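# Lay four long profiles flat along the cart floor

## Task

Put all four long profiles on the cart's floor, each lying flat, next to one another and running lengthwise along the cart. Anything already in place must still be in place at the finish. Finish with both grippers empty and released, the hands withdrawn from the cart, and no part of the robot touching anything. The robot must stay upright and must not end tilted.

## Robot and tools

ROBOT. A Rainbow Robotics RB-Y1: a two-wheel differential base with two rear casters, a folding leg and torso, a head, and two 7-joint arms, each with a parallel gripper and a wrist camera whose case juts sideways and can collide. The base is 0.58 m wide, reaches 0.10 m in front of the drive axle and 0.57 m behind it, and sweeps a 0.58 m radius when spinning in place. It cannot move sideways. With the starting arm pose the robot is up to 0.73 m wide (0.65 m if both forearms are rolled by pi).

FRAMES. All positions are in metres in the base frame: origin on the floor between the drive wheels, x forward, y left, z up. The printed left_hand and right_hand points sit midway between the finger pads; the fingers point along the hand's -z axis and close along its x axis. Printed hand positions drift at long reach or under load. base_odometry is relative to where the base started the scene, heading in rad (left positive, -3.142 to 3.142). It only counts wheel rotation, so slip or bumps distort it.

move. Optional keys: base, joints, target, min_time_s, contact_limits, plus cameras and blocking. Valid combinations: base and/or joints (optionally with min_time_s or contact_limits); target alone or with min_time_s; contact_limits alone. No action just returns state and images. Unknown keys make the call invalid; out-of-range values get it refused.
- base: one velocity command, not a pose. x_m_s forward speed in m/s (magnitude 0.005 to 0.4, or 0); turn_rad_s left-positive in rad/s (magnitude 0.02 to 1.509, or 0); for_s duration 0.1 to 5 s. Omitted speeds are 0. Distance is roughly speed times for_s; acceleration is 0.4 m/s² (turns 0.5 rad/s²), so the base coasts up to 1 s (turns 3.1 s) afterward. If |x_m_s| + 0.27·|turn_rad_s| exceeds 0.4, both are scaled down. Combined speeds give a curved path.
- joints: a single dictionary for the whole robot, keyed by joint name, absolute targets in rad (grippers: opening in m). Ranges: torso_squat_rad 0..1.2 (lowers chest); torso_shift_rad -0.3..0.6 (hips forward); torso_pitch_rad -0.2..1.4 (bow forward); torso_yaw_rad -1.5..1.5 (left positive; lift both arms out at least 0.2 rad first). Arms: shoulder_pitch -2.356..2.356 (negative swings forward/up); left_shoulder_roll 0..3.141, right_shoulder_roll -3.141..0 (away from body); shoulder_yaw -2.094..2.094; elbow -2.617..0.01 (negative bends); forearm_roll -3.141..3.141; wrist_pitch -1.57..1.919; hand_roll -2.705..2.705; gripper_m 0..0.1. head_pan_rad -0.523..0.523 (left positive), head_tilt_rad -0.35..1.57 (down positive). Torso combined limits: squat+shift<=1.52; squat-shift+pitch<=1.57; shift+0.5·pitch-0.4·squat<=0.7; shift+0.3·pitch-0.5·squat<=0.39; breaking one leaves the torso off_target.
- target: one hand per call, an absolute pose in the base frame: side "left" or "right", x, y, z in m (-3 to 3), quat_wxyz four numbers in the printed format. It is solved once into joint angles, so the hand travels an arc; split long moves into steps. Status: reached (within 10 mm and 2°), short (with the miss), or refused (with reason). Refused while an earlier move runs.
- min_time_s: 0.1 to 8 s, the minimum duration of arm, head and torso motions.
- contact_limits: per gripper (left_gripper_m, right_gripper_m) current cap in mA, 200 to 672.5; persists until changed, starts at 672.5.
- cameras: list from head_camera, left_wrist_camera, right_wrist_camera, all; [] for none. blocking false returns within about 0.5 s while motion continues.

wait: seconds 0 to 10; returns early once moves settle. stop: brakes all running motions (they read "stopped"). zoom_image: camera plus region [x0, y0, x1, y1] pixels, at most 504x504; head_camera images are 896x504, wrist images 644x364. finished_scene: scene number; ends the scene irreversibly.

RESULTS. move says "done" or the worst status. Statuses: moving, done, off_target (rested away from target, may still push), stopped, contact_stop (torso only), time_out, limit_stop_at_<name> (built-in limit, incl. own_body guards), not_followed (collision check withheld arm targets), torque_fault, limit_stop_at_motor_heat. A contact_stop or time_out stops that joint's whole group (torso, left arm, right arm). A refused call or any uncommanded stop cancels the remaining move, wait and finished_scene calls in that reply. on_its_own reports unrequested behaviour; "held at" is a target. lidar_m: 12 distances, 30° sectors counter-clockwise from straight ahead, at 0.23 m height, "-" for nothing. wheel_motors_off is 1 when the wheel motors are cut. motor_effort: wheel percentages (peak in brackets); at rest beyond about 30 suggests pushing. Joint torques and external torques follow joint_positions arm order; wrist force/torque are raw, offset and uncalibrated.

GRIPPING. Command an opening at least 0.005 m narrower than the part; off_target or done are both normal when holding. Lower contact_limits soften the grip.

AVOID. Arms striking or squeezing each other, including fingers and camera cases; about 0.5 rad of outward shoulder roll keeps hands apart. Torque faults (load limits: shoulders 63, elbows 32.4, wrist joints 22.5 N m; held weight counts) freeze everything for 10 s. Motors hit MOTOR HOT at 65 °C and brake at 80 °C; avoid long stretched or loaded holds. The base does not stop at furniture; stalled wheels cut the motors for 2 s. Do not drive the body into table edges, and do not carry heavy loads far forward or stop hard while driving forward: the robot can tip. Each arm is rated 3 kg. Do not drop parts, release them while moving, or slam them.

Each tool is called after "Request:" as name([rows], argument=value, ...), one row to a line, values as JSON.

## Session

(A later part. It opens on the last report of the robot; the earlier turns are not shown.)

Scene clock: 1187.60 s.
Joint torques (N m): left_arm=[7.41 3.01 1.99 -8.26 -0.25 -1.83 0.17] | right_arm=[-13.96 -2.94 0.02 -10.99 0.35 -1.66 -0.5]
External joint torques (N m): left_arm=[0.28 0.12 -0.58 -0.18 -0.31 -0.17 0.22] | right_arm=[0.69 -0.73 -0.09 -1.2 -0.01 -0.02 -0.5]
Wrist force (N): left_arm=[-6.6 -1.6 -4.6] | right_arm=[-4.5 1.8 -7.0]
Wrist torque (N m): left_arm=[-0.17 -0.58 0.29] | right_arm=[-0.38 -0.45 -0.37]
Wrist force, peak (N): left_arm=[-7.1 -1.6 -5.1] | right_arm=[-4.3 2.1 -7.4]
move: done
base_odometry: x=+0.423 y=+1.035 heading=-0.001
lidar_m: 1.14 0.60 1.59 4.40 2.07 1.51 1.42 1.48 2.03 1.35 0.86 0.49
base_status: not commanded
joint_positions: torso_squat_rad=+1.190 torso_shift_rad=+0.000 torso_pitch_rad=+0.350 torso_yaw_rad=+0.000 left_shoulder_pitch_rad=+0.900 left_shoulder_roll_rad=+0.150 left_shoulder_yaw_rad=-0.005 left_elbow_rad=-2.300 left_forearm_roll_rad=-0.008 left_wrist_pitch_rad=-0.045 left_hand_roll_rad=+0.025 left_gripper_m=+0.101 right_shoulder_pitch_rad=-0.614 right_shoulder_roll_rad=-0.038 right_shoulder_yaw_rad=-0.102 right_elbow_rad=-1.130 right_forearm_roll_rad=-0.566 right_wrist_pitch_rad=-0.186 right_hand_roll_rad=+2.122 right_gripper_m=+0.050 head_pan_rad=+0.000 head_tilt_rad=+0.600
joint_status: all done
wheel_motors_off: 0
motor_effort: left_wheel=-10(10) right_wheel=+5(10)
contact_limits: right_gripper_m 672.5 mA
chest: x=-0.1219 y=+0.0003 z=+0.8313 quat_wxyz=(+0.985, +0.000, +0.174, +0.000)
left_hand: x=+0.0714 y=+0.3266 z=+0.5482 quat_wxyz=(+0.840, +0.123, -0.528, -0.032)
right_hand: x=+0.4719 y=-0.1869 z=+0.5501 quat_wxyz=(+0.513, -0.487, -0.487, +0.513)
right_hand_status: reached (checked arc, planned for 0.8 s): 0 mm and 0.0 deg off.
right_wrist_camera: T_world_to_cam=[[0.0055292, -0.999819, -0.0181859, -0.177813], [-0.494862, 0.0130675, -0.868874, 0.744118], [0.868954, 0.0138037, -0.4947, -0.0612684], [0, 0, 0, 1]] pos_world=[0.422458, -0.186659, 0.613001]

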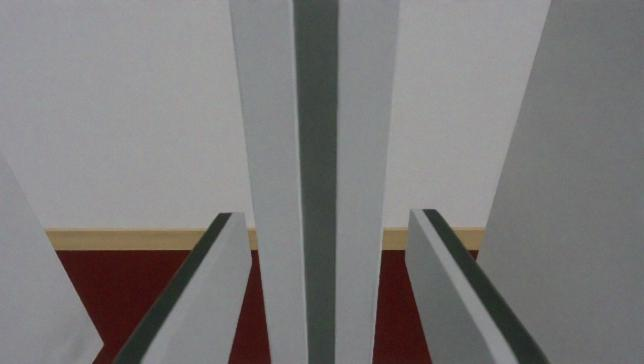

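Request:
move(target={"side": "right", "x": 0.4825, "y": -0.1845, "z": 0.55, "quat_wxyz": [0.5123, -0.4873, -0.4873, 0.5123]}, min_time_s=0.5, cameras=["right_wrist_camera"])

Request:
move(joints={"right_gripper_m": 0.012}, cameras=["right_wrist_camera"])

Request:
zoom_image(camera="right_wrist_camera", region=[200, 0, 450, 180])

Request:
zoom_image(camera="right_wrist_camera", region=[200, 180, 450, 364])

Scene clock: 1193.27 s.
Joint torques (N m): left_arm=[7.6 3.63 1.96 -8.06 -0.17 -1.75 0.13] | right_arm=[-15.44 -4.19 0.75 -10.77 0.32 -1.9 -0.44]
External joint torques (N m): left_arm=[0.46 0.74 -0.6 0.03 -0.24 -0.09 0.17] | right_arm=[-0.06 -1.66 0.7 -1.04 -0.07 -0.25 -0.44]
Wrist force (N): left_arm=[-7.1 -1.6 -4.6] | right_arm=[-4.3 1.8 -6.8]
Wrist torque (N m): left_arm=[-0.16 -0.62 0.29] | right_arm=[-0.35 -0.40 -0.35]
Wrist force, peak (N): left_arm=[-7.0 -2.0 -5.3] | right_arm=[-4.7 1.6 -7.0]
move: done
base_odometry: x=+0.423 y=+1.035 heading=-0.001
lidar_m: 1.14 0.59 1.61 4.39 2.06 1.50 1.43 1.49 2.03 1.36 0.85 0.50
base_status: not commanded
joint_positions: torso_squat_rad=+1.190 torso_shift_rad=+0.000 torso_pitch_rad=+0.350 torso_yaw_rad=+0.000 left_shoulder_pitch_rad=+0.900 left_shoulder_roll_rad=+0.150 left_shoulder_yaw_rad=-0.005 left_elbow_rad=-2.300 left_forearm_roll_rad=-0.008 left_wrist_pitch_rad=-0.045 left_hand_roll_rad=+0.025 left_gripper_m=+0.101 right_shoulder_pitch_rad=-0.664 right_shoulder_roll_rad=-0.049 right_shoulder_yaw_rad=-0.101 right_elbow_rad=-1.061 right_forearm_roll_rad=-0.569 right_wrist_pitch_rad=-0.210 right_hand_roll_rad=+2.112 right_gripper_m=+0.050 head_pan_rad=+0.000 head_tilt_rad=+0.600
joint_status: all done
wheel_motors_off: 0
motor_effort: left_wheel=-10(10) right_wheel=+7(11)
contact_limits: right_gripper_m 672.5 mA
chest: x=-0.1219 y=+0.0003 z=+0.8313 quat_wxyz=(+0.985, +0.000, +0.174, +0.000)
left_hand: x=+0.0714 y=+0.3266 z=+0.5482 quat_wxyz=(+0.840, +0.123, -0.528, -0.032)
right_hand: x=+0.4824 y=-0.1844 z=+0.5500 quat_wxyz=(+0.512, -0.487, -0.487, +0.512)
right_hand_status: reached (checked arc, planned for 0.5 s): 0 mm and 0.0 deg off.
right_wrist_camera: T_world_to_cam=[[0.00574916, -0.999814, -0.0184178, -0.175327], [-0.494478, 0.0131663, -0.86909, 0.749094], [0.869171, 0.0141037, -0.494311, -0.0708031], [0, 0, 0, 1]] pos_world=[0.432959, -0.184158, 0.612803]

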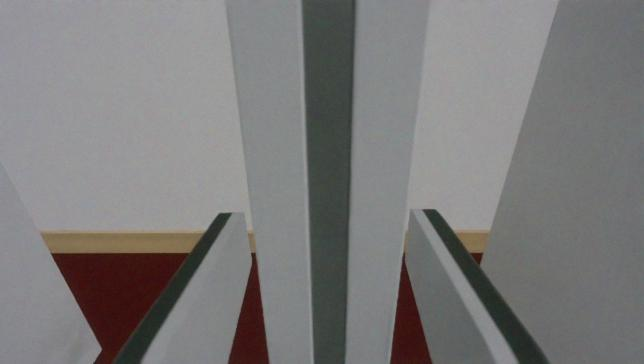

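Scene clock: 1194.20 s.
Joint torques (N m): left_arm=[6.99 3.16 1.8 -8.02 -0.17 -1.78 0.2] | right_arm=[-15.28 -3.69 0.05 -10.55 0.96 -1.93 0.21]
External joint torques (N m): left_arm=[-0.14 0.27 -0.76 0.07 -0.23 -0.12 0.25] | right_arm=[0.1 -1.16 0.01 -0.82 0.57 -0.27 0.21]
Wrist force (N): left_arm=[-6.6 -1.3 -4.5] | right_arm=[-3.0 1.2 -6.9]
Wrist torque (N m): left_arm=[-0.20 -0.60 0.27] | right_arm=[-0.32 -0.40 -1.08]
Wrist force, peak (N): left_arm=[-7.2 -1.4 -4.9] | right_arm=[-4.8 1.2 -6.9]
move: off_target
base_odometry: x=+0.423 y=+1.035 heading=-0.001
lidar_m: 1.14 0.59 1.60 4.39 2.06 1.50 1.43 1.49 2.03 1.36 0.85 0.50
base_status: not commanded
joint_positions: torso_squat_rad=+1.190 torso_shift_rad=+0.000 torso_pitch_rad=+0.350 torso_yaw_rad=+0.000 left_shoulder_pitch_rad=+0.900 left_shoulder_roll_rad=+0.150 left_shoulder_yaw_rad=-0.005 left_elbow_rad=-2.300 left_forearm_roll_rad=-0.008 left_wrist_pitch_rad=-0.045 left_hand_roll_rad=+0.025 left_gripper_m=+0.101 right_shoulder_pitch_rad=-0.664 right_shoulder_roll_rad=-0.049 right_shoulder_yaw_rad=-0.101 right_elbow_rad=-1.061 right_forearm_roll_rad=-0.569 right_wrist_pitch_rad=-0.210 right_hand_roll_rad=+2.112 right_gripper_m=+0.030 head_pan_rad=+0.000 head_tilt_rad=+0.600
joint_status: right_gripper_m off_target (ended at +0.030, target +0.012)
wheel_motors_off: 0
motor_effort: left_wheel=-10(10) right_wheel=+7(9)
contact_limits: right_gripper_m 672.5 mA
chest: x=-0.1219 y=+0.0003 z=+0.8313 quat_wxyz=(+0.985, +0.000, +0.174, +0.000)
left_hand: x=+0.0714 y=+0.3266 z=+0.5482 quat_wxyz=(+0.840, +0.123, -0.528, -0.032)
right_hand: x=+0.4824 y=-0.1844 z=+0.5500 quat_wxyz=(+0.513, -0.487, -0.487, +0.512)
right_wrist_camera: T_world_to_cam=[[0.00577141, -0.999807, -0.0187799, -0.175112], [-0.494485, 0.01347, -0.869082, 0.749148], [0.869167, 0.0143022, -0.494312, -0.070764], [0, 0, 0, 1]] pos_world=[0.432959, -0.184157, 0.612803]

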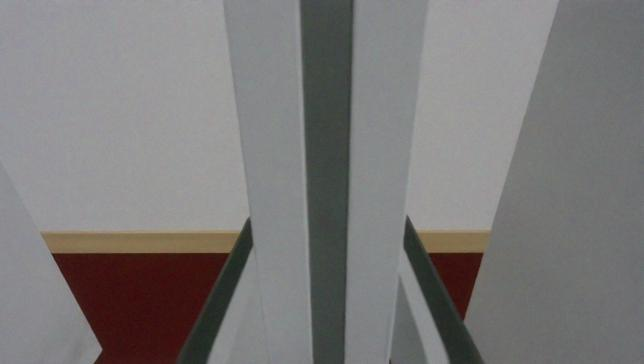

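Scaled by 2.016 (camera's finer frame: 920x520).

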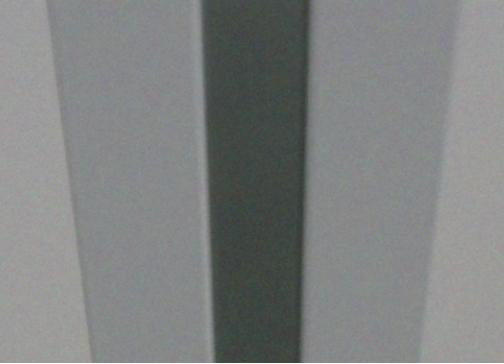

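Scaled by 2.016 (camera's finer frame: 920x520).

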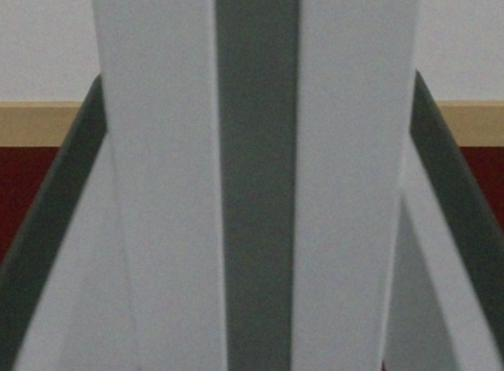

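Request:
move(target={"side": "right", "x": 0.465, "y": -0.186, "z": 0.585, "quat_wxyz": [0.5123, -0.4873, -0.4873, 0.5123]}, min_time_s=1.0, cameras=[])

Request:
move(target={"side": "right", "x": 0.38, "y": -0.2, "z": 0.62, "quat_wxyz": [0.5123, -0.4873, -0.4873, 0.5123]}, min_time_s=1.5, cameras=["right_wrist_camera"])

Request:
move(base={"x_m_s": -0.3, "for_s": 2.36}, joints={"torso_squat_rad": 0.75}, cameras=["head_camera"])

Request:
move(base={"turn_rad_s": -0.6, "for_s": 2.61}, cameras=[])

Request:
move(base={"x_m_s": 0.35, "for_s": 3.63}, cameras=[])

Request:
move(base={"turn_rad_s": 0.6, "for_s": 2.52}, joints={"head_tilt_rad": 0.5}, cameras=["head_camera"])

Request:
move(target={"side": "right", "x": 0.37, "y": -0.22, "z": 0.885, "quat_wxyz": [0.7071, 0, -0.7071, 0]}, min_time_s=2.5, cameras=["head_camera"])

Scene clock: 1203.50 s.
Joint torques (N m): left_arm=[7.5 2.8 1.6 -8.15 0.14 -1.66 -0.03] | right_arm=[-19.41 -0.43 0.11 -16.98 0.7 -1.82 -0.14]
External joint torques (N m): left_arm=[0.36 -0.08 -0.97 -0.06 0.08 0 0.01] | right_arm=[-5.5 1.08 -0.38 -6.76 0.47 -0.94 -0.14]
Wrist force (N): left_arm=[-6.8 -1.7 -4.9] | right_arm=[-4.1 11.0 -7.2]
Wrist torque (N m): left_arm=[-0.15 -0.62 0.29] | right_arm=[-0.10 -0.43 -0.38]
Wrist force, peak (N): left_arm=[-7.3 -1.6 -4.9] | right_arm=[-3.6 -16.3 -7.8]
move: done
base_odometry: x=+0.423 y=+1.035 heading=-0.001
lidar_m: 1.13 0.60 1.60 4.39 2.07 1.50 1.43 1.47 2.03 1.36 0.87 0.49
base_status: not commanded
joint_positions: torso_squat_rad=+1.190 torso_shift_rad=+0.000 torso_pitch_rad=+0.350 torso_yaw_rad=+0.000 left_shoulder_pitch_rad=+0.900 left_shoulder_roll_rad=+0.150 left_shoulder_yaw_rad=-0.005 left_elbow_rad=-2.300 left_forearm_roll_rad=-0.008 left_wrist_pitch_rad=-0.045 left_hand_roll_rad=+0.025 left_gripper_m=+0.101 right_shoulder_pitch_rad=-0.551 right_shoulder_roll_rad=+0.000 right_shoulder_yaw_rad=-0.127 right_elbow_rad=-1.338 right_forearm_roll_rad=-1.072 right_wrist_pitch_rad=-0.062 right_hand_roll_rad=+2.677 right_gripper_m=+0.030 head_pan_rad=+0.000 head_tilt_rad=+0.600
joint_status: all done
wheel_motors_off: 0
motor_effort: left_wheel=-10(10) right_wheel=+8(9)
contact_limits: right_gripper_m 672.5 mA
chest: x=-0.1218 y=+0.0003 z=+0.8313 quat_wxyz=(+0.985, +0.000, +0.174, +0.000)
left_hand: x=+0.0714 y=+0.3266 z=+0.5481 quat_wxyz=(+0.840, +0.123, -0.528, -0.032)
right_hand: x=+0.4647 y=-0.1863 z=+0.5834 quat_wxyz=(+0.508, -0.489, -0.492, +0.511)
right_hand_status: reached (checked arc, planned for 1.0 s): 2 mm and 0.8 deg off.

Scene clock: 1205.33 s.
Joint torques (N m): left_arm=[7.9 2.77 2.44 -8.44 -0.05 -1.61 0.05] | right_arm=[-13.14 0.3 1.51 -17.07 0.44 -4.39 0.1]
External joint torques (N m): left_arm=[0.76 -0.12 -0.12 -0.35 -0.11 0.05 0.09] | right_arm=[-4.74 0.66 1.42 -6.7 0.19 -2.5 0.1]
Wrist force (N): left_arm=[-6.7 -1.6 -4.6] | right_arm=[-4.2 11.0 -7.5]
Wrist torque (N m): left_arm=[-0.16 -0.60 0.28] | right_arm=[-0.06 -0.44 -0.31]
Wrist force, peak (N): left_arm=[-6.8 -1.9 -5.2] | right_arm=[-4.0 13.4 -6.9]
move: done
base_odometry: x=+0.423 y=+1.035 heading=-0.001
lidar_m: 1.14 0.59 1.59 4.39 2.08 1.51 1.43 1.48 2.03 1.37 0.86 0.40
base_status: not commanded
joint_positions: torso_squat_rad=+1.190 torso_shift_rad=+0.000 torso_pitch_rad=+0.350 torso_yaw_rad=+0.000 left_shoulder_pitch_rad=+0.900 left_shoulder_roll_rad=+0.150 left_shoulder_yaw_rad=-0.005 left_elbow_rad=-2.300 left_forearm_roll_rad=-0.008 left_wrist_pitch_rad=-0.045 left_hand_roll_rad=+0.025 left_gripper_m=+0.101 right_shoulder_pitch_rad=-0.201 right_shoulder_roll_rad=+0.000 right_shoulder_yaw_rad=-0.015 right_elbow_rad=-1.860 right_forearm_roll_rad=+0.229 right_wrist_pitch_rad=+0.187 right_hand_roll_rad=+1.358 right_gripper_m=+0.030 head_pan_rad=+0.000 head_tilt_rad=+0.600
joint_status: all done
wheel_motors_off: 0
motor_effort: left_wheel=-9(10) right_wheel=+7(10)
contact_limits: right_gripper_m 672.5 mA
chest: x=-0.1218 y=+0.0003 z=+0.8313 quat_wxyz=(+0.985, +0.000, +0.174, +0.000)
left_hand: x=+0.0714 y=+0.3266 z=+0.5481 quat_wxyz=(+0.840, +0.123, -0.528, -0.032)
right_hand: x=+0.3797 y=-0.2005 z=+0.6188 quat_wxyz=(+0.511, -0.484, -0.489, +0.516)
right_hand_status: reached (checked arc, planned for 1.5 s): 1 mm and 0.7 deg off.
right_wrist_camera: T_world_to_cam=[[0.0165407, -0.9997, -0.0180513, -0.19383], [-0.49808, 0.00741591, -0.867099, 0.757341], [0.866973, 0.0233334, -0.497809, 0.0576573], [0, 0, 0, 1]] pos_world=[0.330435, -0.200734, 0.681893]

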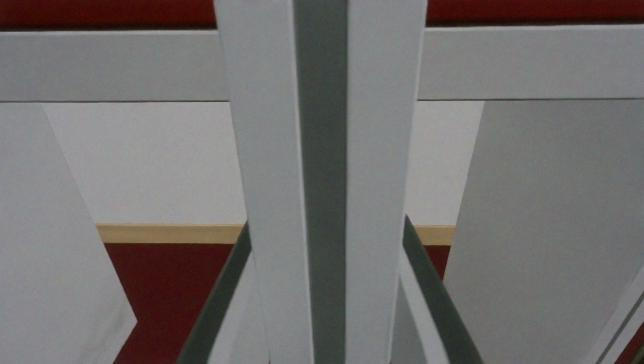

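Scene clock: 1208.97 s.
Joint torques (N m): left_arm=[7.85 3.5 2.18 -8.26 -0.01 -1.59 0.11] | right_arm=[-13.02 0.51 0.84 -17.03 0.45 -4.27 -0.04]
External joint torques (N m): left_arm=[0.71 0.61 -0.38 -0.17 -0.07 0.07 0.16] | right_arm=[-4.61 0.87 0.74 -6.67 0.2 -2.38 -0.03]
Wrist force (N): left_arm=[-6.7 -1.4 -4.6] | right_arm=[-4.7 10.4 -7.4]
Wrist torque (N m): left_arm=[-0.16 -0.53 0.28] | right_arm=[-0.35 -0.45 -0.35]
Wrist force, peak (N): left_arm=[-6.9 -1.6 -5.3] | right_arm=[-3.9 12.1 -8.5]
move: done
base_odometry: x=-0.287 y=+1.037 heading=-0.003
lidar_m: 1.26 1.92 2.58 2.91 1.04 0.77 0.72 0.75 1.02 2.74 1.51 1.32
base_status: done (sent for 2.37 of 2.37 s)
joint_positions: torso_squat_rad=+0.750 torso_shift_rad=+0.000 torso_pitch_rad=+0.350 torso_yaw_rad=+0.000 left_shoulder_pitch_rad=+0.900 left_shoulder_roll_rad=+0.150 left_shoulder_yaw_rad=-0.005 left_elbow_rad=-2.300 left_forearm_roll_rad=-0.008 left_wrist_pitch_rad=-0.045 left_hand_roll_rad=+0.025 left_gripper_m=+0.101 right_shoulder_pitch_rad=-0.201 right_shoulder_roll_rad=+0.000 right_shoulder_yaw_rad=-0.015 right_elbow_rad=-1.860 right_forearm_roll_rad=+0.229 right_wrist_pitch_rad=+0.187 right_hand_roll_rad=+1.358 right_gripper_m=+0.030 head_pan_rad=+0.000 head_tilt_rad=+0.600
joint_status: all done
wheel_motors_off: 0
motor_effort: left_wheel=-13(33) right_wheel=+17(54)
contact_limits: right_gripper_m 672.5 mA
chest: x=-0.1218 y=+0.0003 z=+1.0833 quat_wxyz=(+0.985, +0.000, +0.174, +0.000)
left_hand: x=+0.0714 y=+0.3266 z=+0.8001 quat_wxyz=(+0.840, +0.123, -0.528, -0.032)
right_hand: x=+0.3797 y=-0.2004 z=+0.8708 quat_wxyz=(+0.511, -0.484, -0.489, +0.516)
head_camera: T_world_to_cam=[[-0.0555519, -0.998219, 0.0217605, -0.023342], [-0.783754, 0.0300937, -0.620341, 0.815238], [0.618581, -0.051516, -0.78403, 0.95205], [0, 0, 0, 1]] pos_world=[0.0487294, 0.00121182, 1.25267]

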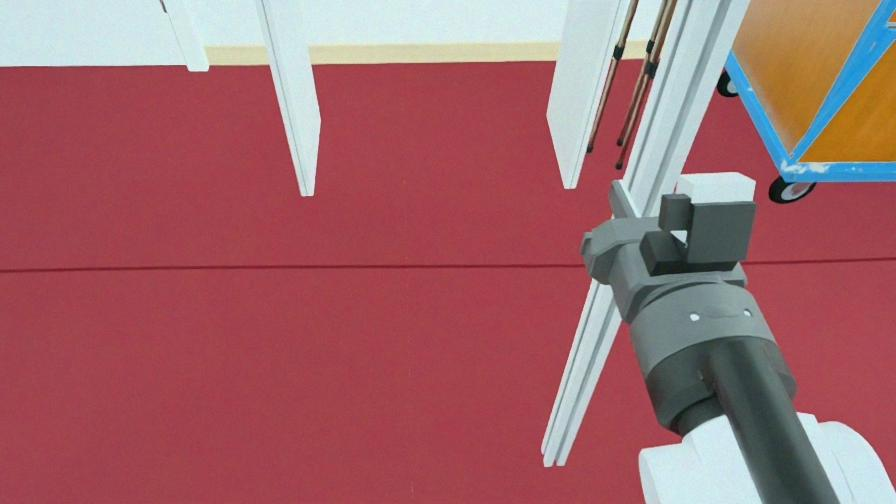

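Scene clock: 1213.07 s.
Joint torques (N m): left_arm=[7.18 3.32 2.17 -8.28 0.01 -1.64 0.43] | right_arm=[-12.67 -0.15 0.83 -16.78 0.37 -4.44 -0.3]
External joint torques (N m): left_arm=[0.04 0.43 -0.39 -0.2 -0.05 0.02 0.48] | right_arm=[-4.27 0.22 0.73 -6.42 0.12 -2.55 -0.29]
Wrist force (N): left_arm=[-6.6 -1.3 -4.5] | right_arm=[-4.8 10.8 -7.5]
Wrist torque (N m): left_arm=[-0.14 -0.53 0.26] | right_arm=[-0.26 -0.46 -0.35]
Wrist force, peak (N): left_arm=[-6.8 -1.7 -5.1] | right_arm=[-4.2 11.1 -7.6]
move: done
base_odometry: x=-0.287 y=+1.037 heading=-1.562
lidar_m: 2.87 1.50 1.31 1.28 1.93 2.62 2.78 1.02 0.75 0.71 0.75 1.02
base_status: done (sent for 2.6 of 2.6 s)
joint_positions: torso_squat_rad=+0.750 torso_shift_rad=+0.000 torso_pitch_rad=+0.350 torso_yaw_rad=+0.000 left_shoulder_pitch_rad=+0.900 left_shoulder_roll_rad=+0.150 left_shoulder_yaw_rad=-0.005 left_elbow_rad=-2.300 left_forearm_roll_rad=-0.008 left_wrist_pitch_rad=-0.045 left_hand_roll_rad=+0.025 left_gripper_m=+0.101 right_shoulder_pitch_rad=-0.201 right_shoulder_roll_rad=+0.000 right_shoulder_yaw_rad=-0.015 right_elbow_rad=-1.860 right_forearm_roll_rad=+0.229 right_wrist_pitch_rad=+0.187 right_hand_roll_rad=+1.358 right_gripper_m=+0.030 head_pan_rad=+0.000 head_tilt_rad=+0.600
joint_status: not commanded
wheel_motors_off: 0
motor_effort: left_wheel=+12(53) right_wheel=+3(49)
contact_limits: right_gripper_m 672.5 mA
chest: x=-0.1218 y=+0.0003 z=+1.0833 quat_wxyz=(+0.985, +0.000, +0.174, +0.000)
left_hand: x=+0.0714 y=+0.3266 z=+0.8001 quat_wxyz=(+0.840, +0.123, -0.528, -0.032)
right_hand: x=+0.3797 y=-0.2004 z=+0.8708 quat_wxyz=(+0.511, -0.484, -0.489, +0.516)

Scene clock: 1218.00 s.
Joint torques (N m): left_arm=[7.17 3.82 1.54 -8.31 -0.06 -1.58 0.3] | right_arm=[-12 0.36 0.6 -16.5 0.24 -4.56 -0.13]
External joint torques (N m): left_arm=[0.03 0.94 -1.02 -0.22 -0.12 0.08 0.34] | right_arm=[-3.6 0.72 0.5 -6.25 -0.01 -2.8 -0.12]
Wrist force (N): left_arm=[-6.4 -1.4 -4.4] | right_arm=[-4.5 10.6 -6.9]
Wrist torque (N m): left_arm=[-0.15 -0.52 0.27] | right_arm=[-0.45 -0.45 -0.35]
Wrist force, peak (N): left_arm=[-6.9 -1.4 -5.0] | right_arm=[-4.7 11.4 -8.5]
move: done
base_odometry: x=-0.276 y=-0.235 heading=-1.562
lidar_m: 2.86 2.60 1.08 1.06 1.12 1.99 2.81 1.02 0.75 0.72 0.75 1.04
base_status: done (sent for 3.63 of 3.63 s)
joint_positions: torso_squat_rad=+0.750 torso_shift_rad=+0.000 torso_pitch_rad=+0.350 torso_yaw_rad=+0.000 left_shoulder_pitch_rad=+0.900 left_shoulder_roll_rad=+0.150 left_shoulder_yaw_rad=-0.005 left_elbow_rad=-2.300 left_forearm_roll_rad=-0.008 left_wrist_pitch_rad=-0.045 left_hand_roll_rad=+0.025 left_gripper_m=+0.101 right_shoulder_pitch_rad=-0.201 right_shoulder_roll_rad=+0.000 right_shoulder_yaw_rad=-0.015 right_elbow_rad=-1.860 right_forearm_roll_rad=+0.229 right_wrist_pitch_rad=+0.187 right_hand_roll_rad=+1.358 right_gripper_m=+0.030 head_pan_rad=+0.000 head_tilt_rad=+0.600
joint_status: not commanded
wheel_motors_off: 0
motor_effort: left_wheel=+3(48) right_wheel=-4(46)
contact_limits: right_gripper_m 672.5 mA
chest: x=-0.1217 y=+0.0003 z=+1.0833 quat_wxyz=(+0.985, +0.000, +0.174, +0.000)
left_hand: x=+0.0715 y=+0.3266 z=+0.8001 quat_wxyz=(+0.840, +0.123, -0.528, -0.032)
right_hand: x=+0.3798 y=-0.2004 z=+0.8708 quat_wxyz=(+0.511, -0.484, -0.489, +0.516)

Scene clock: 1222.07 s.
Joint torques (N m): left_arm=[7.76 3.12 2.1 -7.8 -0.21 -1.5 0.18] | right_arm=[-12.26 0.1 0.6 -16.96 0.33 -4.44 -0.08]
External joint torques (N m): left_arm=[0.62 0.23 -0.47 0.29 -0.28 0.16 0.22] | right_arm=[-3.86 0.45 0.5 -6.59 0.09 -2.55 -0.08]
Wrist force (N): left_arm=[-6.8 -1.7 -4.5] | right_arm=[-4.7 10.7 -7.5]
Wrist torque (N m): left_arm=[-0.12 -0.57 0.28] | right_arm=[-0.36 -0.46 -0.33]
Wrist force, peak (N): left_arm=[-7.0 -1.9 -4.9] | right_arm=[-4.7 11.1 -7.5]
move: done
base_odometry: x=-0.276 y=-0.235 heading=-0.042
lidar_m: 1.04 1.08 1.98 3.42 1.10 0.77 0.72 0.73 0.99 2.42 2.75 1.10
base_status: done (sent for 2.53 of 2.53 s)
joint_positions: torso_squat_rad=+0.750 torso_shift_rad=+0.000 torso_pitch_rad=+0.350 torso_yaw_rad=+0.000 left_shoulder_pitch_rad=+0.900 left_shoulder_roll_rad=+0.150 left_shoulder_yaw_rad=-0.005 left_elbow_rad=-2.300 left_forearm_roll_rad=-0.008 left_wrist_pitch_rad=-0.045 left_hand_roll_rad=+0.025 left_gripper_m=+0.101 right_shoulder_pitch_rad=-0.201 right_shoulder_roll_rad=+0.000 right_shoulder_yaw_rad=-0.015 right_elbow_rad=-1.860 right_forearm_roll_rad=+0.229 right_wrist_pitch_rad=+0.187 right_hand_roll_rad=+1.358 right_gripper_m=+0.030 head_pan_rad=+0.000 head_tilt_rad=+0.500
joint_status: all done
wheel_motors_off: 0
motor_effort: left_wheel=+3(43) right_wheel=+14(39)
contact_limits: right_gripper_m 672.5 mA
chest: x=-0.1217 y=+0.0003 z=+1.0833 quat_wxyz=(+0.985, +0.000, +0.174, +0.000)
left_hand: x=+0.0715 y=+0.3266 z=+0.8001 quat_wxyz=(+0.840, +0.123, -0.528, -0.032)
right_hand: x=+0.3798 y=-0.2004 z=+0.8708 quat_wxyz=(+0.511, -0.484, -0.489, +0.516)
head_camera: T_world_to_cam=[[-0.0573747, -0.998224, 0.0160503, -0.0161852], [-0.718048, 0.0300908, -0.695343, 0.912216], [0.693625, -0.0514199, -0.718499, 0.871596], [0, 0, 0, 1]] pos_world=[0.0495255, 0.00121164, 1.2608]

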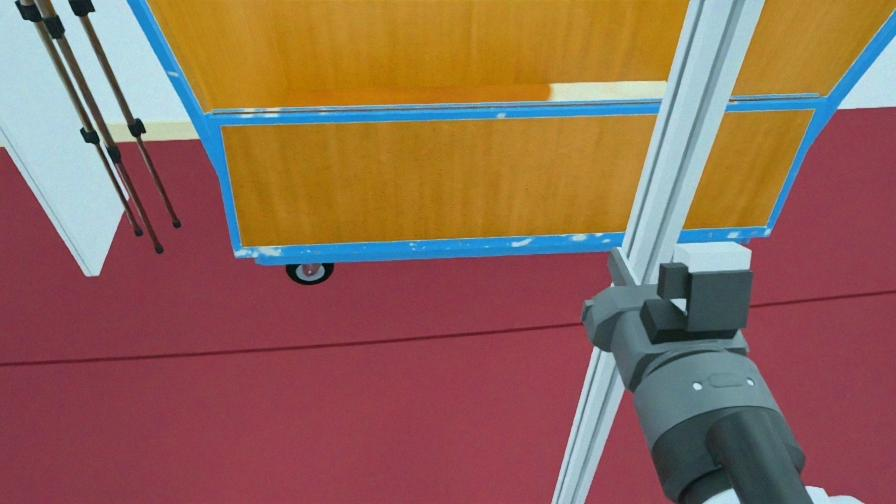

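Scene clock: 1224.90 s.
Joint torques (N m): left_arm=[7.39 3.27 2.12 -8.12 -0.16 -1.71 0.42] | right_arm=[-11.23 -0.9 -0.3 -17.35 0.39 -4.53 -0.36]
External joint torques (N m): left_arm=[0.25 0.38 -0.44 -0.03 -0.22 -0.05 0.46] | right_arm=[-3.6 0.11 -0.22 -6.98 0.21 -2.67 -0.41]
Wrist force (N): left_arm=[-6.4 -1.4 -4.8] | right_arm=[-20.0 -4.5 -6.2]
Wrist torque (N m): left_arm=[-0.15 -0.51 0.28] | right_arm=[-0.07 -0.68 -0.35]
Wrist force, peak (N): left_arm=[-6.7 -1.5 -5.1] | right_arm=[-20.3 -4.7 -6.2]
move: done
base_odometry: x=-0.276 y=-0.235 heading=-0.042
lidar_m: 1.05 1.08 1.97 3.40 1.09 0.78 0.72 0.74 0.98 2.43 2.74 1.10
base_status: not commanded
joint_positions: torso_squat_rad=+0.750 torso_shift_rad=+0.000 torso_pitch_rad=+0.350 torso_yaw_rad=+0.000 left_shoulder_pitch_rad=+0.900 left_shoulder_roll_rad=+0.150 left_shoulder_yaw_rad=-0.005 left_elbow_rad=-2.300 left_forearm_roll_rad=-0.008 left_wrist_pitch_rad=-0.045 left_hand_roll_rad=+0.025 left_gripper_m=+0.101 right_shoulder_pitch_rad=-0.160 right_shoulder_roll_rad=+0.000 right_shoulder_yaw_rad=-0.073 right_elbow_rad=-1.895 right_forearm_roll_rad=-0.278 right_wrist_pitch_rad=+0.126 right_hand_roll_rad=+0.276 right_gripper_m=+0.030 head_pan_rad=+0.000 head_tilt_rad=+0.500
joint_status: all done
wheel_motors_off: 0
motor_effort: left_wheel=+3(4) right_wheel=+15(17)
contact_limits: right_gripper_m 672.5 mA
chest: x=-0.1217 y=+0.0003 z=+1.0833 quat_wxyz=(+0.985, +0.000, +0.174, +0.000)
left_hand: x=+0.0715 y=+0.3266 z=+0.8001 quat_wxyz=(+0.840, +0.123, -0.528, -0.032)
right_hand: x=+0.3698 y=-0.2203 z=+0.8838 quat_wxyz=(+0.706, +0.005, -0.708, +0.006)
right_hand_status: reached (checked arc, planned for 2.5 s): 1 mm and 0.9 deg off.
head_camera: T_world_to_cam=[[-0.0573747, -0.998224, 0.0160503, -0.0161852], [-0.718048, 0.0300908, -0.695343, 0.912216], [0.693625, -0.0514199, -0.718499, 0.871596], [0, 0, 0, 1]] pos_world=[0.0495255, 0.00121164, 1.2608]

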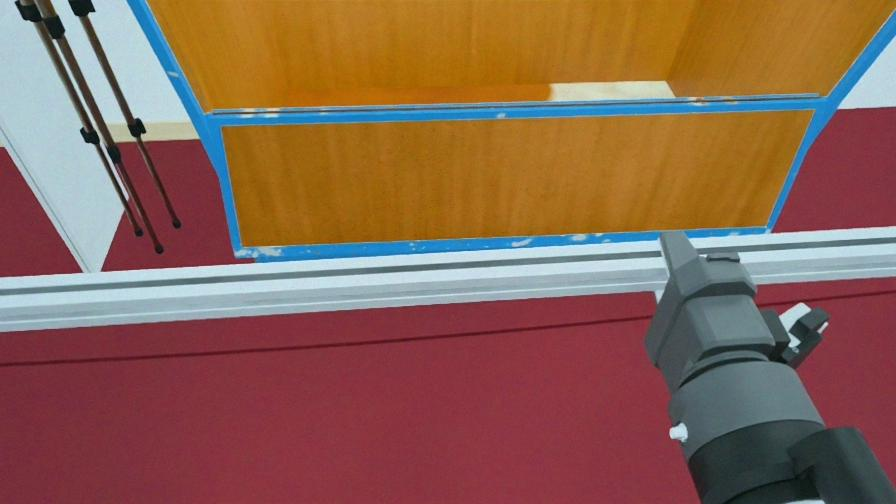

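Request:
move(joints={"torso_squat_rad": 0.9, "torso_shift_rad": 0.25, "torso_pitch_rad": 0.7}, min_time_s=2, cameras=[])

Request:
move(target={"side": "right", "x": 0.41, "y": -0.221, "z": 0.74, "quat_wxyz": [1, -0.0125, 0, -0.0055]}, min_time_s=2.5, cameras=["head_camera"])

Request:
move(base={"x_m_s": 0.3, "for_s": 1.97}, joints={"head_pan_rad": 0.5, "head_tilt_rad": 0.3}, cameras=["head_camera"])

Scene clock: 1233.40 s.
Joint torques (N m): left_arm=[11.79 3.39 1.29 -5.94 -0.14 -1.33 0.1] | right_arm=[-5.15 0.23 -0.7 -16.18 0.24 -4.48 -0.09]
External joint torques (N m): left_arm=[0.78 0.44 -1.36 -0.3 -0.2 -0.02 0.13] | right_arm=[-4.03 0.79 -0.42 -6.52 0.06 -2.71 -0.14]
Wrist force (N): left_arm=[-5.1 -1.6 -6.4] | right_arm=[-19.2 -4.3 -11.9]
Wrist torque (N m): left_arm=[-0.18 -0.45 0.25] | right_arm=[0.01 -0.66 -0.39]
Wrist force, peak (N): left_arm=[-5.5 -2.2 -6.8] | right_arm=[-19.8 -4.5 -11.4]
move: done
base_odometry: x=-0.276 y=-0.235 heading=-0.042
lidar_m: 1.05 1.09 1.97 3.40 1.10 0.78 0.72 0.75 0.98 2.43 2.73 1.10
base_status: not commanded
joint_positions: torso_squat_rad=+0.900 torso_shift_rad=+0.250 torso_pitch_rad=+0.700 torso_yaw_rad=+0.000 left_shoulder_pitch_rad=+0.900 left_shoulder_roll_rad=+0.150 left_shoulder_yaw_rad=-0.005 left_elbow_rad=-2.300 left_forearm_roll_rad=-0.008 left_wrist_pitch_rad=-0.045 left_hand_roll_rad=+0.025 left_gripper_m=+0.101 right_shoulder_pitch_rad=-0.160 right_shoulder_roll_rad=+0.000 right_shoulder_yaw_rad=-0.073 right_elbow_rad=-1.895 right_forearm_roll_rad=-0.278 right_wrist_pitch_rad=+0.125 right_hand_roll_rad=+0.276 right_gripper_m=+0.030 head_pan_rad=+0.000 head_tilt_rad=+0.500
joint_status: all done
wheel_motors_off: 0
motor_effort: left_wheel=+0(6) right_wheel=+13(21)
contact_limits: right_gripper_m 672.5 mA
chest: x=+0.0792 y=+0.0003 z=+0.9387 quat_wxyz=(+0.939, +0.000, +0.343, +0.000)
left_hand: x=+0.1636 y=+0.3266 z=+0.6064 quat_wxyz=(+0.919, +0.115, -0.374, -0.053)
right_hand: x=+0.4724 y=-0.2203 z=+0.5827 quat_wxyz=(+0.818, +0.006, -0.575, +0.005)

Scene clock: 1236.23 s.
Joint torques (N m): left_arm=[11.88 2.81 1.46 -6.01 -0.22 -1.57 0.36] | right_arm=[-14.18 -13.4 -8.91 -3.93 0.53 0.13 -0.22]
External joint torques (N m): left_arm=[0.87 -0.15 -1.19 -0.37 -0.28 -0.26 0.39] | right_arm=[-2.47 -2.45 -0.73 -1.49 0.31 0.1 -0.22]
Wrist force (N): left_arm=[-5.4 -2.0 -6.2] | right_arm=[-4.6 -3.9 -21.8]
Wrist torque (N m): left_arm=[-0.11 -0.49 0.27] | right_arm=[-0.07 -0.48 -0.36]
Wrist force, peak (N): left_arm=[-5.6 -1.7 -6.7] | right_arm=[-7.8 -8.5 -21.8]
move: done
base_odometry: x=-0.276 y=-0.235 heading=-0.042
lidar_m: 1.04 1.09 1.98 3.41 1.10 0.78 0.72 0.74 0.99 2.43 2.74 1.09
base_status: not commanded
joint_positions: torso_squat_rad=+0.900 torso_shift_rad=+0.250 torso_pitch_rad=+0.700 torso_yaw_rad=+0.000 left_shoulder_pitch_rad=+0.900 left_shoulder_roll_rad=+0.150 left_shoulder_yaw_rad=-0.005 left_elbow_rad=-2.300 left_forearm_roll_rad=-0.008 left_wrist_pitch_rad=-0.045 left_hand_roll_rad=+0.025 left_gripper_m=+0.101 right_shoulder_pitch_rad=-1.132 right_shoulder_roll_rad=-1.205 right_shoulder_yaw_rad=+0.324 right_elbow_rad=-2.275 right_forearm_roll_rad=-1.309 right_wrist_pitch_rad=+1.914 right_hand_roll_rad=-1.162 right_gripper_m=+0.030 head_pan_rad=+0.000 head_tilt_rad=+0.500
joint_status: all done
wheel_motors_off: 0
motor_effort: left_wheel=+0(1) right_wheel=+18(19)
contact_limits: right_gripper_m 672.5 mA
chest: x=+0.0792 y=+0.0003 z=+0.9387 quat_wxyz=(+0.939, +0.000, +0.343, +0.000)
left_hand: x=+0.1636 y=+0.3266 z=+0.6064 quat_wxyz=(+0.919, +0.115, -0.374, -0.053)
right_hand: x=+0.4097 y=-0.2209 z=+0.7399 quat_wxyz=(+1.000, -0.012, +0.000, -0.005)
right_hand_status: reached (checked arc, planned for 2.5 s): 0 mm and 0.1 deg off.
head_camera: T_world_to_cam=[[-0.04843, -0.998219, 0.0348397, -0.0206827], [-0.912961, 0.0300908, -0.406936, 0.700673], [0.405162, -0.0515152, -0.912792, 0.83357], [0, 0, 0, 1]] pos_world=[0.300955, 0.00121181, 1.04673]

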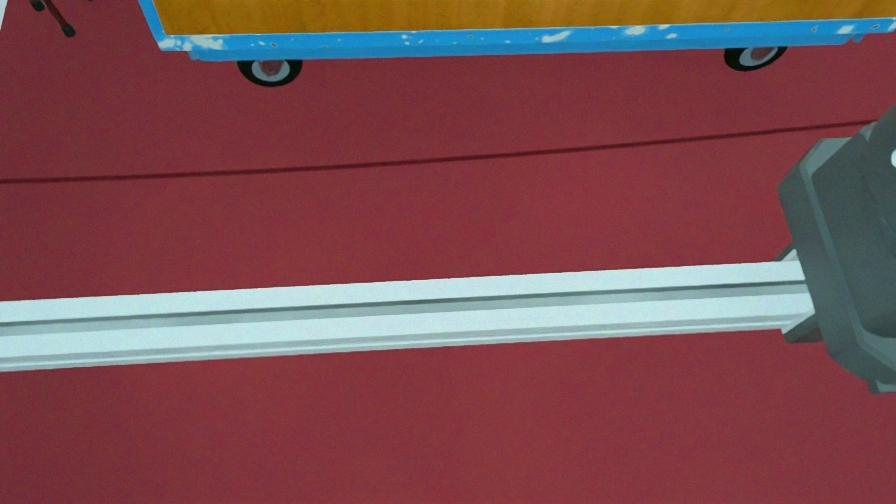

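Scene clock: 1239.30 s.
Joint torques (N m): left_arm=[11.36 3.49 2.64 -5.42 -0.04 -1.16 0.12] | right_arm=[-14.21 -13.85 -9.21 -3.82 0.38 0.15 -0.15]
External joint torques (N m): left_arm=[0.35 0.54 -0.01 0.22 -0.1 0.15 0.16] | right_arm=[-2.49 -2.9 -1.03 -1.38 0.15 0.11 -0.15]
Wrist force (N): left_arm=[-5.3 -1.3 -6.8] | right_arm=[-4.5 -3.9 -22.1]
Wrist torque (N m): left_arm=[-0.20 -0.46 0.24] | right_arm=[0.02 -0.47 -0.35]
Wrist force, peak (N): left_arm=[-5.5 -1.9 -6.8] | right_arm=[-5.3 -4.1 -22.2]
move: done
base_odometry: x=+0.313 y=-0.260 heading=-0.042
lidar_m: 0.45 0.48 1.01 4.24 1.97 1.39 1.31 1.35 1.79 4.37 0.67 0.48
base_status: done (sent for 1.97 of 1.97 s)
joint_positions: torso_squat_rad=+0.900 torso_shift_rad=+0.250 torso_pitch_rad=+0.701 torso_yaw_rad=+0.000 left_shoulder_pitch_rad=+0.900 left_shoulder_roll_rad=+0.150 left_shoulder_yaw_rad=-0.005 left_elbow_rad=-2.300 left_forearm_roll_rad=-0.008 left_wrist_pitch_rad=-0.045 left_hand_roll_rad=+0.025 left_gripper_m=+0.101 right_shoulder_pitch_rad=-1.132 right_shoulder_roll_rad=-1.205 right_shoulder_yaw_rad=+0.324 right_elbow_rad=-2.275 right_forearm_roll_rad=-1.309 right_wrist_pitch_rad=+1.914 right_hand_roll_rad=-1.162 right_gripper_m=+0.030 head_pan_rad=+0.500 head_tilt_rad=+0.300
joint_status: all done
wheel_motors_off: 0
motor_effort: left_wheel=-1(33) right_wheel=-4(46)
contact_limits: right_gripper_m 672.5 mA
chest: x=+0.0792 y=+0.0003 z=+0.9387 quat_wxyz=(+0.939, +0.000, +0.343, +0.000)
left_hand: x=+0.1636 y=+0.3266 z=+0.6064 quat_wxyz=(+0.919, +0.115, -0.374, -0.053)
right_hand: x=+0.4097 y=-0.2209 z=+0.7399 quat_wxyz=(+1.000, -0.012, +0.000, -0.005)
head_camera: T_world_to_cam=[[0.316887, -0.903482, -0.288622, 0.245572], [-0.801897, -0.0927063, -0.590227, 0.873163], [0.506502, 0.41848, -0.753877, 0.639317], [0, 0, 0, 1]] pos_world=[0.298553, 0.0352763, 1.06821]

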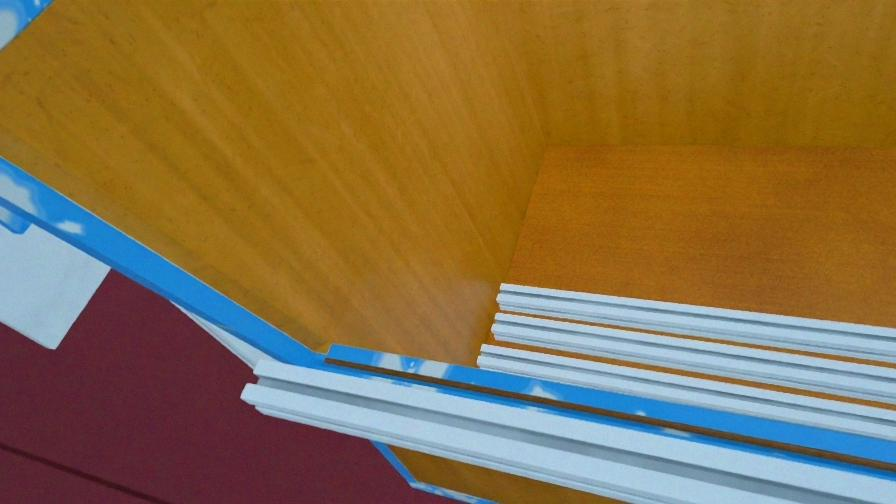

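Request:
move(base={"x_m_s": 0.2, "for_s": 0.99}, joints={"head_pan_rad": 0.2, "head_tilt_rad": 0.35}, cameras=["head_camera"])

Request:
move(target={"side": "right", "x": 0.41, "y": -0.221, "z": 0.6, "quat_wxyz": [1, -0.0125, 0, -0.0055]}, min_time_s=1.2, cameras=["right_wrist_camera", "head_camera"])

Scene clock: 1247.77 s.
Joint torques (N m): left_arm=[11.72 3.36 1.59 -5.49 0.08 -1.5 0.41] | right_arm=[-14.39 -13.23 -8.86 -3.72 0.46 0.1 -0.2]
External joint torques (N m): left_arm=[0.71 0.41 -1.06 0.15 0.02 -0.19 0.44] | right_arm=[-2.68 -2.29 -0.68 -1.28 0.23 0.06 -0.2]
Wrist force (N): left_arm=[-5.2 -1.5 -6.0] | right_arm=[-4.4 -4.0 -22.1]
Wrist torque (N m): left_arm=[-0.19 -0.47 0.25] | right_arm=[0.04 -0.47 -0.35]
Wrist force, peak (N): left_arm=[-5.8 -1.8 -6.6] | right_arm=[-4.3 -3.9 -22.4]
move: done
base_odometry: x=+0.513 y=-0.268 heading=-0.042
lidar_m: 0.25 0.27 0.37 1.65 2.26 1.61 1.51 1.55 2.05 5.01 0.38 0.27
base_status: done (sent for 1 of 1 s)
joint_positions: torso_squat_rad=+0.900 torso_shift_rad=+0.250 torso_pitch_rad=+0.700 torso_yaw_rad=+0.000 left_shoulder_pitch_rad=+0.900 left_shoulder_roll_rad=+0.150 left_shoulder_yaw_rad=-0.005 left_elbow_rad=-2.300 left_forearm_roll_rad=-0.008 left_wrist_pitch_rad=-0.045 left_hand_roll_rad=+0.025 left_gripper_m=+0.101 right_shoulder_pitch_rad=-1.132 right_shoulder_roll_rad=-1.205 right_shoulder_yaw_rad=+0.324 right_elbow_rad=-2.275 right_forearm_roll_rad=-1.309 right_wrist_pitch_rad=+1.914 right_hand_roll_rad=-1.162 right_gripper_m=+0.030 head_pan_rad=+0.200 head_tilt_rad=+0.350
joint_status: all done
wheel_motors_off: 0
motor_effort: left_wheel=+0(29) right_wheel=-3(27)
contact_limits: right_gripper_m 672.5 mA
chest: x=+0.0792 y=+0.0003 z=+0.9387 quat_wxyz=(+0.939, +0.000, +0.343, +0.000)
left_hand: x=+0.1636 y=+0.3266 z=+0.6064 quat_wxyz=(+0.919, +0.115, -0.374, -0.053)
right_hand: x=+0.4097 y=-0.2209 z=+0.7399 quat_wxyz=(+1.000, -0.012, +0.000, -0.005)
head_camera: T_world_to_cam=[[0.0995074, -0.989849, -0.101474, 0.0928284], [-0.841985, -0.0294185, -0.538698, 0.826627], [0.530245, 0.139044, -0.836365, 0.722977], [0, 0, 0, 1]] pos_world=[0.303416, 0.0156785, 1.0594]

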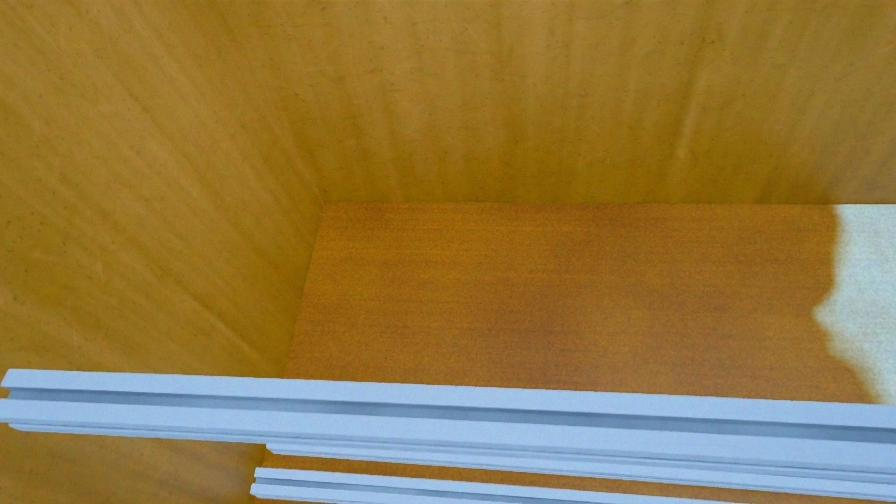

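Scene clock: 1249.30 s.
Joint torques (N m): left_arm=[11.71 3.09 2.35 -5.5 -0.05 -1.41 0.25] | right_arm=[-12.88 -10.67 -8.6 -7.09 0.64 0.25 -0.23]
External joint torques (N m): left_arm=[0.7 0.14 -0.3 0.14 -0.11 -0.11 0.28] | right_arm=[-2.2 -0.36 -0.84 -2.01 0.39 0.22 -0.23]
Wrist force (N): left_arm=[-5.4 -1.9 -6.5] | right_arm=[-4.6 -3.9 -22.1]
Wrist torque (N m): left_arm=[-0.13 -0.49 0.25] | right_arm=[0.04 -0.46 -0.35]
Wrist force, peak (N): left_arm=[-5.9 -1.9 -6.5] | right_arm=[-5.0 -4.3 -22.9]
move: done
base_odometry: x=+0.513 y=-0.268 heading=-0.042
lidar_m: 0.25 0.27 0.37 1.65 2.27 1.59 1.50 1.55 2.05 5.01 0.38 0.27
base_status: not commanded
joint_positions: torso_squat_rad=+0.900 torso_shift_rad=+0.250 torso_pitch_rad=+0.700 torso_yaw_rad=+0.000 left_shoulder_pitch_rad=+0.900 left_shoulder_roll_rad=+0.150 left_shoulder_yaw_rad=-0.005 left_elbow_rad=-2.300 left_forearm_roll_rad=-0.008 left_wrist_pitch_rad=-0.045 left_hand_roll_rad=+0.025 left_gripper_m=+0.101 right_shoulder_pitch_rad=-0.926 right_shoulder_roll_rad=-1.058 right_shoulder_yaw_rad=+0.538 right_elbow_rad=-2.064 right_forearm_roll_rad=-0.908 right_wrist_pitch_rad=+1.625 right_hand_roll_rad=-0.995 right_gripper_m=+0.030 head_pan_rad=+0.200 head_tilt_rad=+0.350
joint_status: all done
wheel_motors_off: 0
motor_effort: left_wheel=+1(2) right_wheel=-1(5)
contact_limits: right_gripper_m 672.5 mA
chest: x=+0.0792 y=+0.0003 z=+0.9387 quat_wxyz=(+0.939, +0.000, +0.343, +0.000)
left_hand: x=+0.1636 y=+0.3266 z=+0.6064 quat_wxyz=(+0.919, +0.115, -0.374, -0.053)
right_hand: x=+0.4096 y=-0.2212 z=+0.5998 quat_wxyz=(+1.000, -0.013, +0.000, -0.006)
right_hand_status: reached (checked arc, planned for 1.2 s): 1 mm and 0.1 deg off.
pictures: head_camera, right_wrist_camera
head_camera: T_world_to_cam=[[0.0995026, -0.98985, -0.101466, 0.0928211], [-0.84194, -0.0294071, -0.538769, 0.826688], [0.530317, 0.139037, -0.836321, 0.722908], [0, 0, 0, 1]] pos_world=[0.303416, 0.0156786, 1.0594]
right_wrist_camera: T_world_to_cam=[[-0.999559, 0.0289946, -0.00638548, 0.421281], [0.0234923, 0.903923, 0.427049, -0.0355692], [0.0181541, 0.426711, -0.904206, 0.70338], [0, 0, 0, 1]] pos_world=[0.409162, -0.280203, 0.65388]

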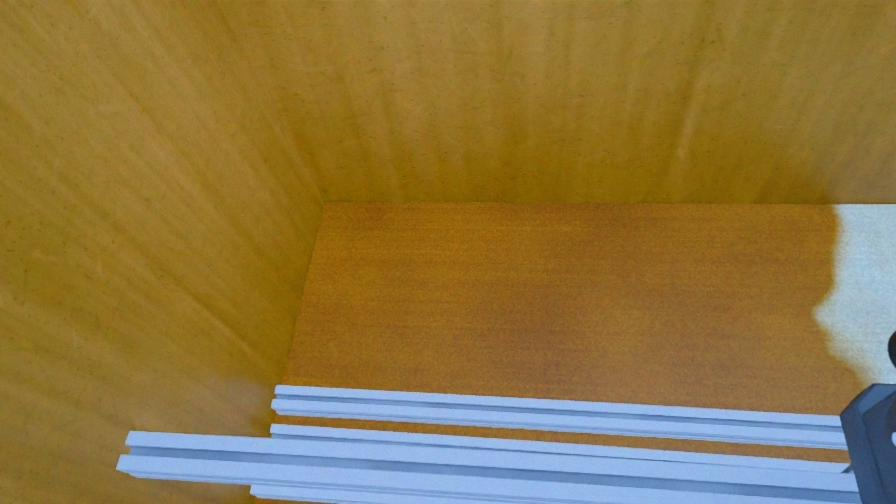

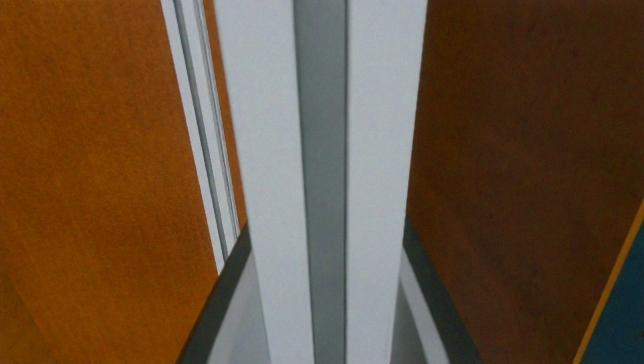

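Request:
move(target={"side": "right", "x": 0.425, "y": -0.221, "z": 0.54, "quat_wxyz": [1, -0.0125, 0, -0.0055]}, min_time_s=0.8, cameras=[])

Request:
move(joints={"torso_pitch_rad": 0.89}, min_time_s=1.2, cameras=[])

Request:
move(target={"side": "right", "x": 0.39, "y": -0.221, "z": 0.4, "quat_wxyz": [1, -0.0125, 0, -0.0055]}, min_time_s=1.2, cameras=["head_camera", "right_wrist_camera"])

Scene clock: 1254.47 s.
Joint torques (N m): left_arm=[11.22 3.01 2.22 -6.01 -0.23 -1.4 0.11] | right_arm=[-14.05 -10.27 -8.38 -7.8 0.61 0.01 -0.27]
External joint torques (N m): left_arm=[0.21 0.06 -0.43 -0.37 -0.29 -0.1 0.14] | right_arm=[-2.84 -0.43 -1.01 -2.28 0.35 -0.02 -0.27]
Wrist force (N): left_arm=[-5.2 -1.4 -6.7] | right_arm=[-4.5 -3.7 -22.1]
Wrist torque (N m): left_arm=[-0.19 -0.48 0.26] | right_arm=[0.20 -0.48 -0.43]
Wrist force, peak (N): left_arm=[-5.5 -1.7 -6.6] | right_arm=[-6.0 -4.4 -23.0]
move: done
base_odometry: x=+0.513 y=-0.268 heading=-0.042
lidar_m: 0.25 0.27 0.37 1.64 2.26 1.61 1.51 1.55 2.05 5.01 0.38 0.27
base_status: not commanded
joint_positions: torso_squat_rad=+0.900 torso_shift_rad=+0.250 torso_pitch_rad=+0.700 torso_yaw_rad=+0.000 left_shoulder_pitch_rad=+0.900 left_shoulder_roll_rad=+0.150 left_shoulder_yaw_rad=-0.005 left_elbow_rad=-2.300 left_forearm_roll_rad=-0.008 left_wrist_pitch_rad=-0.045 left_hand_roll_rad=+0.025 left_gripper_m=+0.101 right_shoulder_pitch_rad=-0.928 right_shoulder_roll_rad=-0.950 right_shoulder_yaw_rad=+0.608 right_elbow_rad=-1.834 right_forearm_roll_rad=-0.800 right_wrist_pitch_rad=+1.491 right_hand_roll_rad=-0.886 right_gripper_m=+0.030 head_pan_rad=+0.200 head_tilt_rad=+0.350
joint_status: all done
wheel_motors_off: 0
motor_effort: left_wheel=+2(3) right_wheel=-3(5)
contact_limits: right_gripper_m 672.5 mA
chest: x=+0.0792 y=+0.0003 z=+0.9387 quat_wxyz=(+0.939, +0.000, +0.343, +0.000)
left_hand: x=+0.1636 y=+0.3266 z=+0.6064 quat_wxyz=(+0.919, +0.115, -0.374, -0.053)
right_hand: x=+0.4245 y=-0.2212 z=+0.5396 quat_wxyz=(+1.000, -0.013, +0.001, -0.006)
right_hand_status: reached (checked arc, planned for 0.8 s): 1 mm and 0.1 deg off.

Scene clock: 1255.97 s.
Joint torques (N m): left_arm=[13.16 3.45 2.24 -4.42 -0.19 -1.23 0.26] | right_arm=[-10.02 -9.7 -7.01 -8.6 -0.13 0.57 -0.38]
External joint torques (N m): left_arm=[0.59 0.61 -0.32 -0.42 -0.25 -0.19 0.28] | right_arm=[-2.1 -0.62 -1.06 -2.68 -0.1 0.31 -0.37]
Wrist force (N): left_arm=[-4.1 -1.5 -7.1] | right_arm=[-1.5 -3.9 -21.9]
Wrist torque (N m): left_arm=[-0.20 -0.41 0.26] | right_arm=[-0.03 -0.42 -0.35]
Wrist force, peak (N): left_arm=[-4.8 -1.6 -7.3] | right_arm=[-1.9 -3.9 -22.7]
move: done
base_odometry: x=+0.513 y=-0.268 heading=-0.042
lidar_m: 0.25 0.27 0.37 1.66 2.27 1.61 1.51 1.55 2.04 5.00 0.38 0.27
base_status: not commanded
joint_positions: torso_squat_rad=+0.900 torso_shift_rad=+0.250 torso_pitch_rad=+0.890 torso_yaw_rad=+0.000 left_shoulder_pitch_rad=+0.900 left_shoulder_roll_rad=+0.150 left_shoulder_yaw_rad=-0.005 left_elbow_rad=-2.300 left_forearm_roll_rad=-0.008 left_wrist_pitch_rad=-0.045 left_hand_roll_rad=+0.025 left_gripper_m=+0.101 right_shoulder_pitch_rad=-0.928 right_shoulder_roll_rad=-0.950 right_shoulder_yaw_rad=+0.608 right_elbow_rad=-1.834 right_forearm_roll_rad=-0.800 right_wrist_pitch_rad=+1.491 right_hand_roll_rad=-0.886 right_gripper_m=+0.030 head_pan_rad=+0.200 head_tilt_rad=+0.350
joint_status: all done
wheel_motors_off: 0
motor_effort: left_wheel=+2(3) right_wheel=-4(5)
contact_limits: right_gripper_m 672.5 mA
chest: x=+0.1202 y=+0.0003 z=+0.8968 quat_wxyz=(+0.903, +0.000, +0.431, +0.000)
left_hand: x=+0.1404 y=+0.3266 z=+0.5545 quat_wxyz=(+0.950, +0.110, -0.285, -0.063)
right_hand: x=+0.3841 y=-0.2212 z=+0.4397 quat_wxyz=(+0.995, -0.013, +0.095, -0.004)

Scene clock: 1257.50 s.
Joint torques (N m): left_arm=[13.55 2.93 1.86 -4.38 -0.11 -0.86 0.21] | right_arm=[-7.66 -7.38 -5.59 -8.87 0.62 -0.04 -0.42]
External joint torques (N m): left_arm=[0.98 0.1 -0.7 -0.37 -0.16 0.19 0.23] | right_arm=[-1.3 1.03 -0.33 -2.64 0.38 -0.07 -0.42]
Wrist force (N): left_arm=[-4.2 -1.4 -7.1] | right_arm=[-4.7 -3.5 -22.8]
Wrist torque (N m): left_arm=[-0.21 -0.41 0.27] | right_arm=[0.04 -0.49 -0.32]
Wrist force, peak (N): left_arm=[-4.8 -1.5 -7.2] | right_arm=[-5.0 -3.8 -23.1]
move: done
base_odometry: x=+0.513 y=-0.268 heading=-0.042
lidar_m: 0.25 0.27 0.36 1.64 2.26 1.61 1.51 1.54 2.05 5.00 0.38 0.27
base_status: not commanded
joint_positions: torso_squat_rad=+0.900 torso_shift_rad=+0.250 torso_pitch_rad=+0.890 torso_yaw_rad=+0.000 left_shoulder_pitch_rad=+0.900 left_shoulder_roll_rad=+0.150 left_shoulder_yaw_rad=-0.005 left_elbow_rad=-2.300 left_forearm_roll_rad=-0.008 left_wrist_pitch_rad=-0.045 left_hand_roll_rad=+0.025 left_gripper_m=+0.101 right_shoulder_pitch_rad=-0.838 right_shoulder_roll_rad=-0.914 right_shoulder_yaw_rad=+0.662 right_elbow_rad=-1.805 right_forearm_roll_rad=-0.546 right_wrist_pitch_rad=+1.268 right_hand_roll_rad=-0.943 right_gripper_m=+0.030 head_pan_rad=+0.200 head_tilt_rad=+0.350
joint_status: all done
wheel_motors_off: 0
motor_effort: left_wheel=+3(3) right_wheel=-3(5)
contact_limits: right_gripper_m 672.5 mA
chest: x=+0.1202 y=+0.0003 z=+0.8968 quat_wxyz=(+0.903, +0.000, +0.431, +0.000)
left_hand: x=+0.1404 y=+0.3266 z=+0.5545 quat_wxyz=(+0.950, +0.110, -0.285, -0.063)
right_hand: x=+0.3897 y=-0.2213 z=+0.3998 quat_wxyz=(+1.000, -0.013, +0.000, -0.006)
right_hand_status: reached (checked arc, planned for 1.2 s): 0 mm and 0.1 deg off.
head_camera: T_world_to_cam=[[0.0785562, -0.989852, -0.118418, 0.102215], [-0.928514, -0.0294088, -0.370131, 0.697904], [0.362892, 0.139029, -0.921401, 0.7626], [0, 0, 0, 1]] pos_world=[0.363242, 0.0156786, 0.97308]
right_wrist_camera: T_world_to_cam=[[-0.99956, 0.0289002, -0.00665946, 0.400315], [0.0232933, 0.904005, 0.426887, 0.0505277], [0.0183573, 0.426545, -0.90428, 0.52294], [0, 0, 0, 1]] pos_world=[0.389363, -0.280303, 0.45398]

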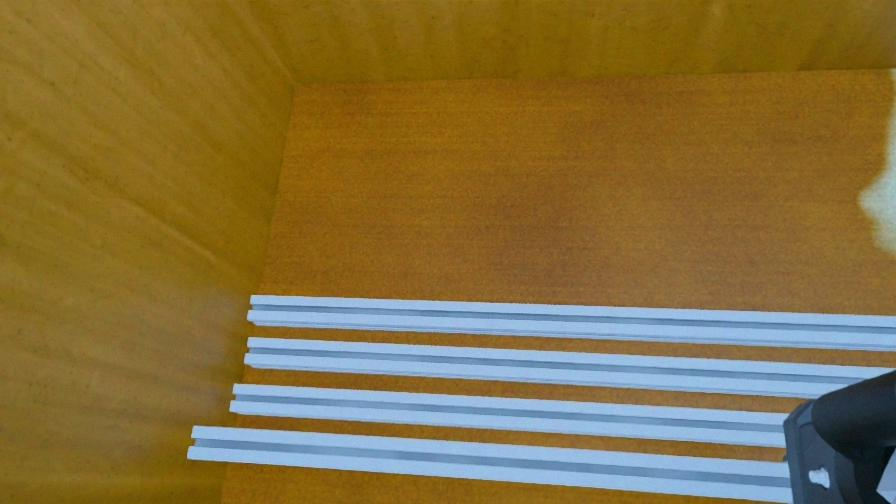

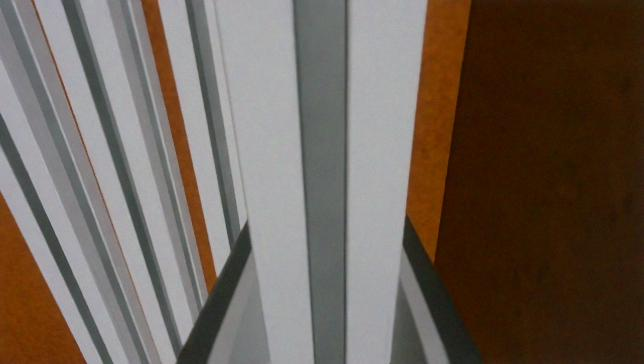

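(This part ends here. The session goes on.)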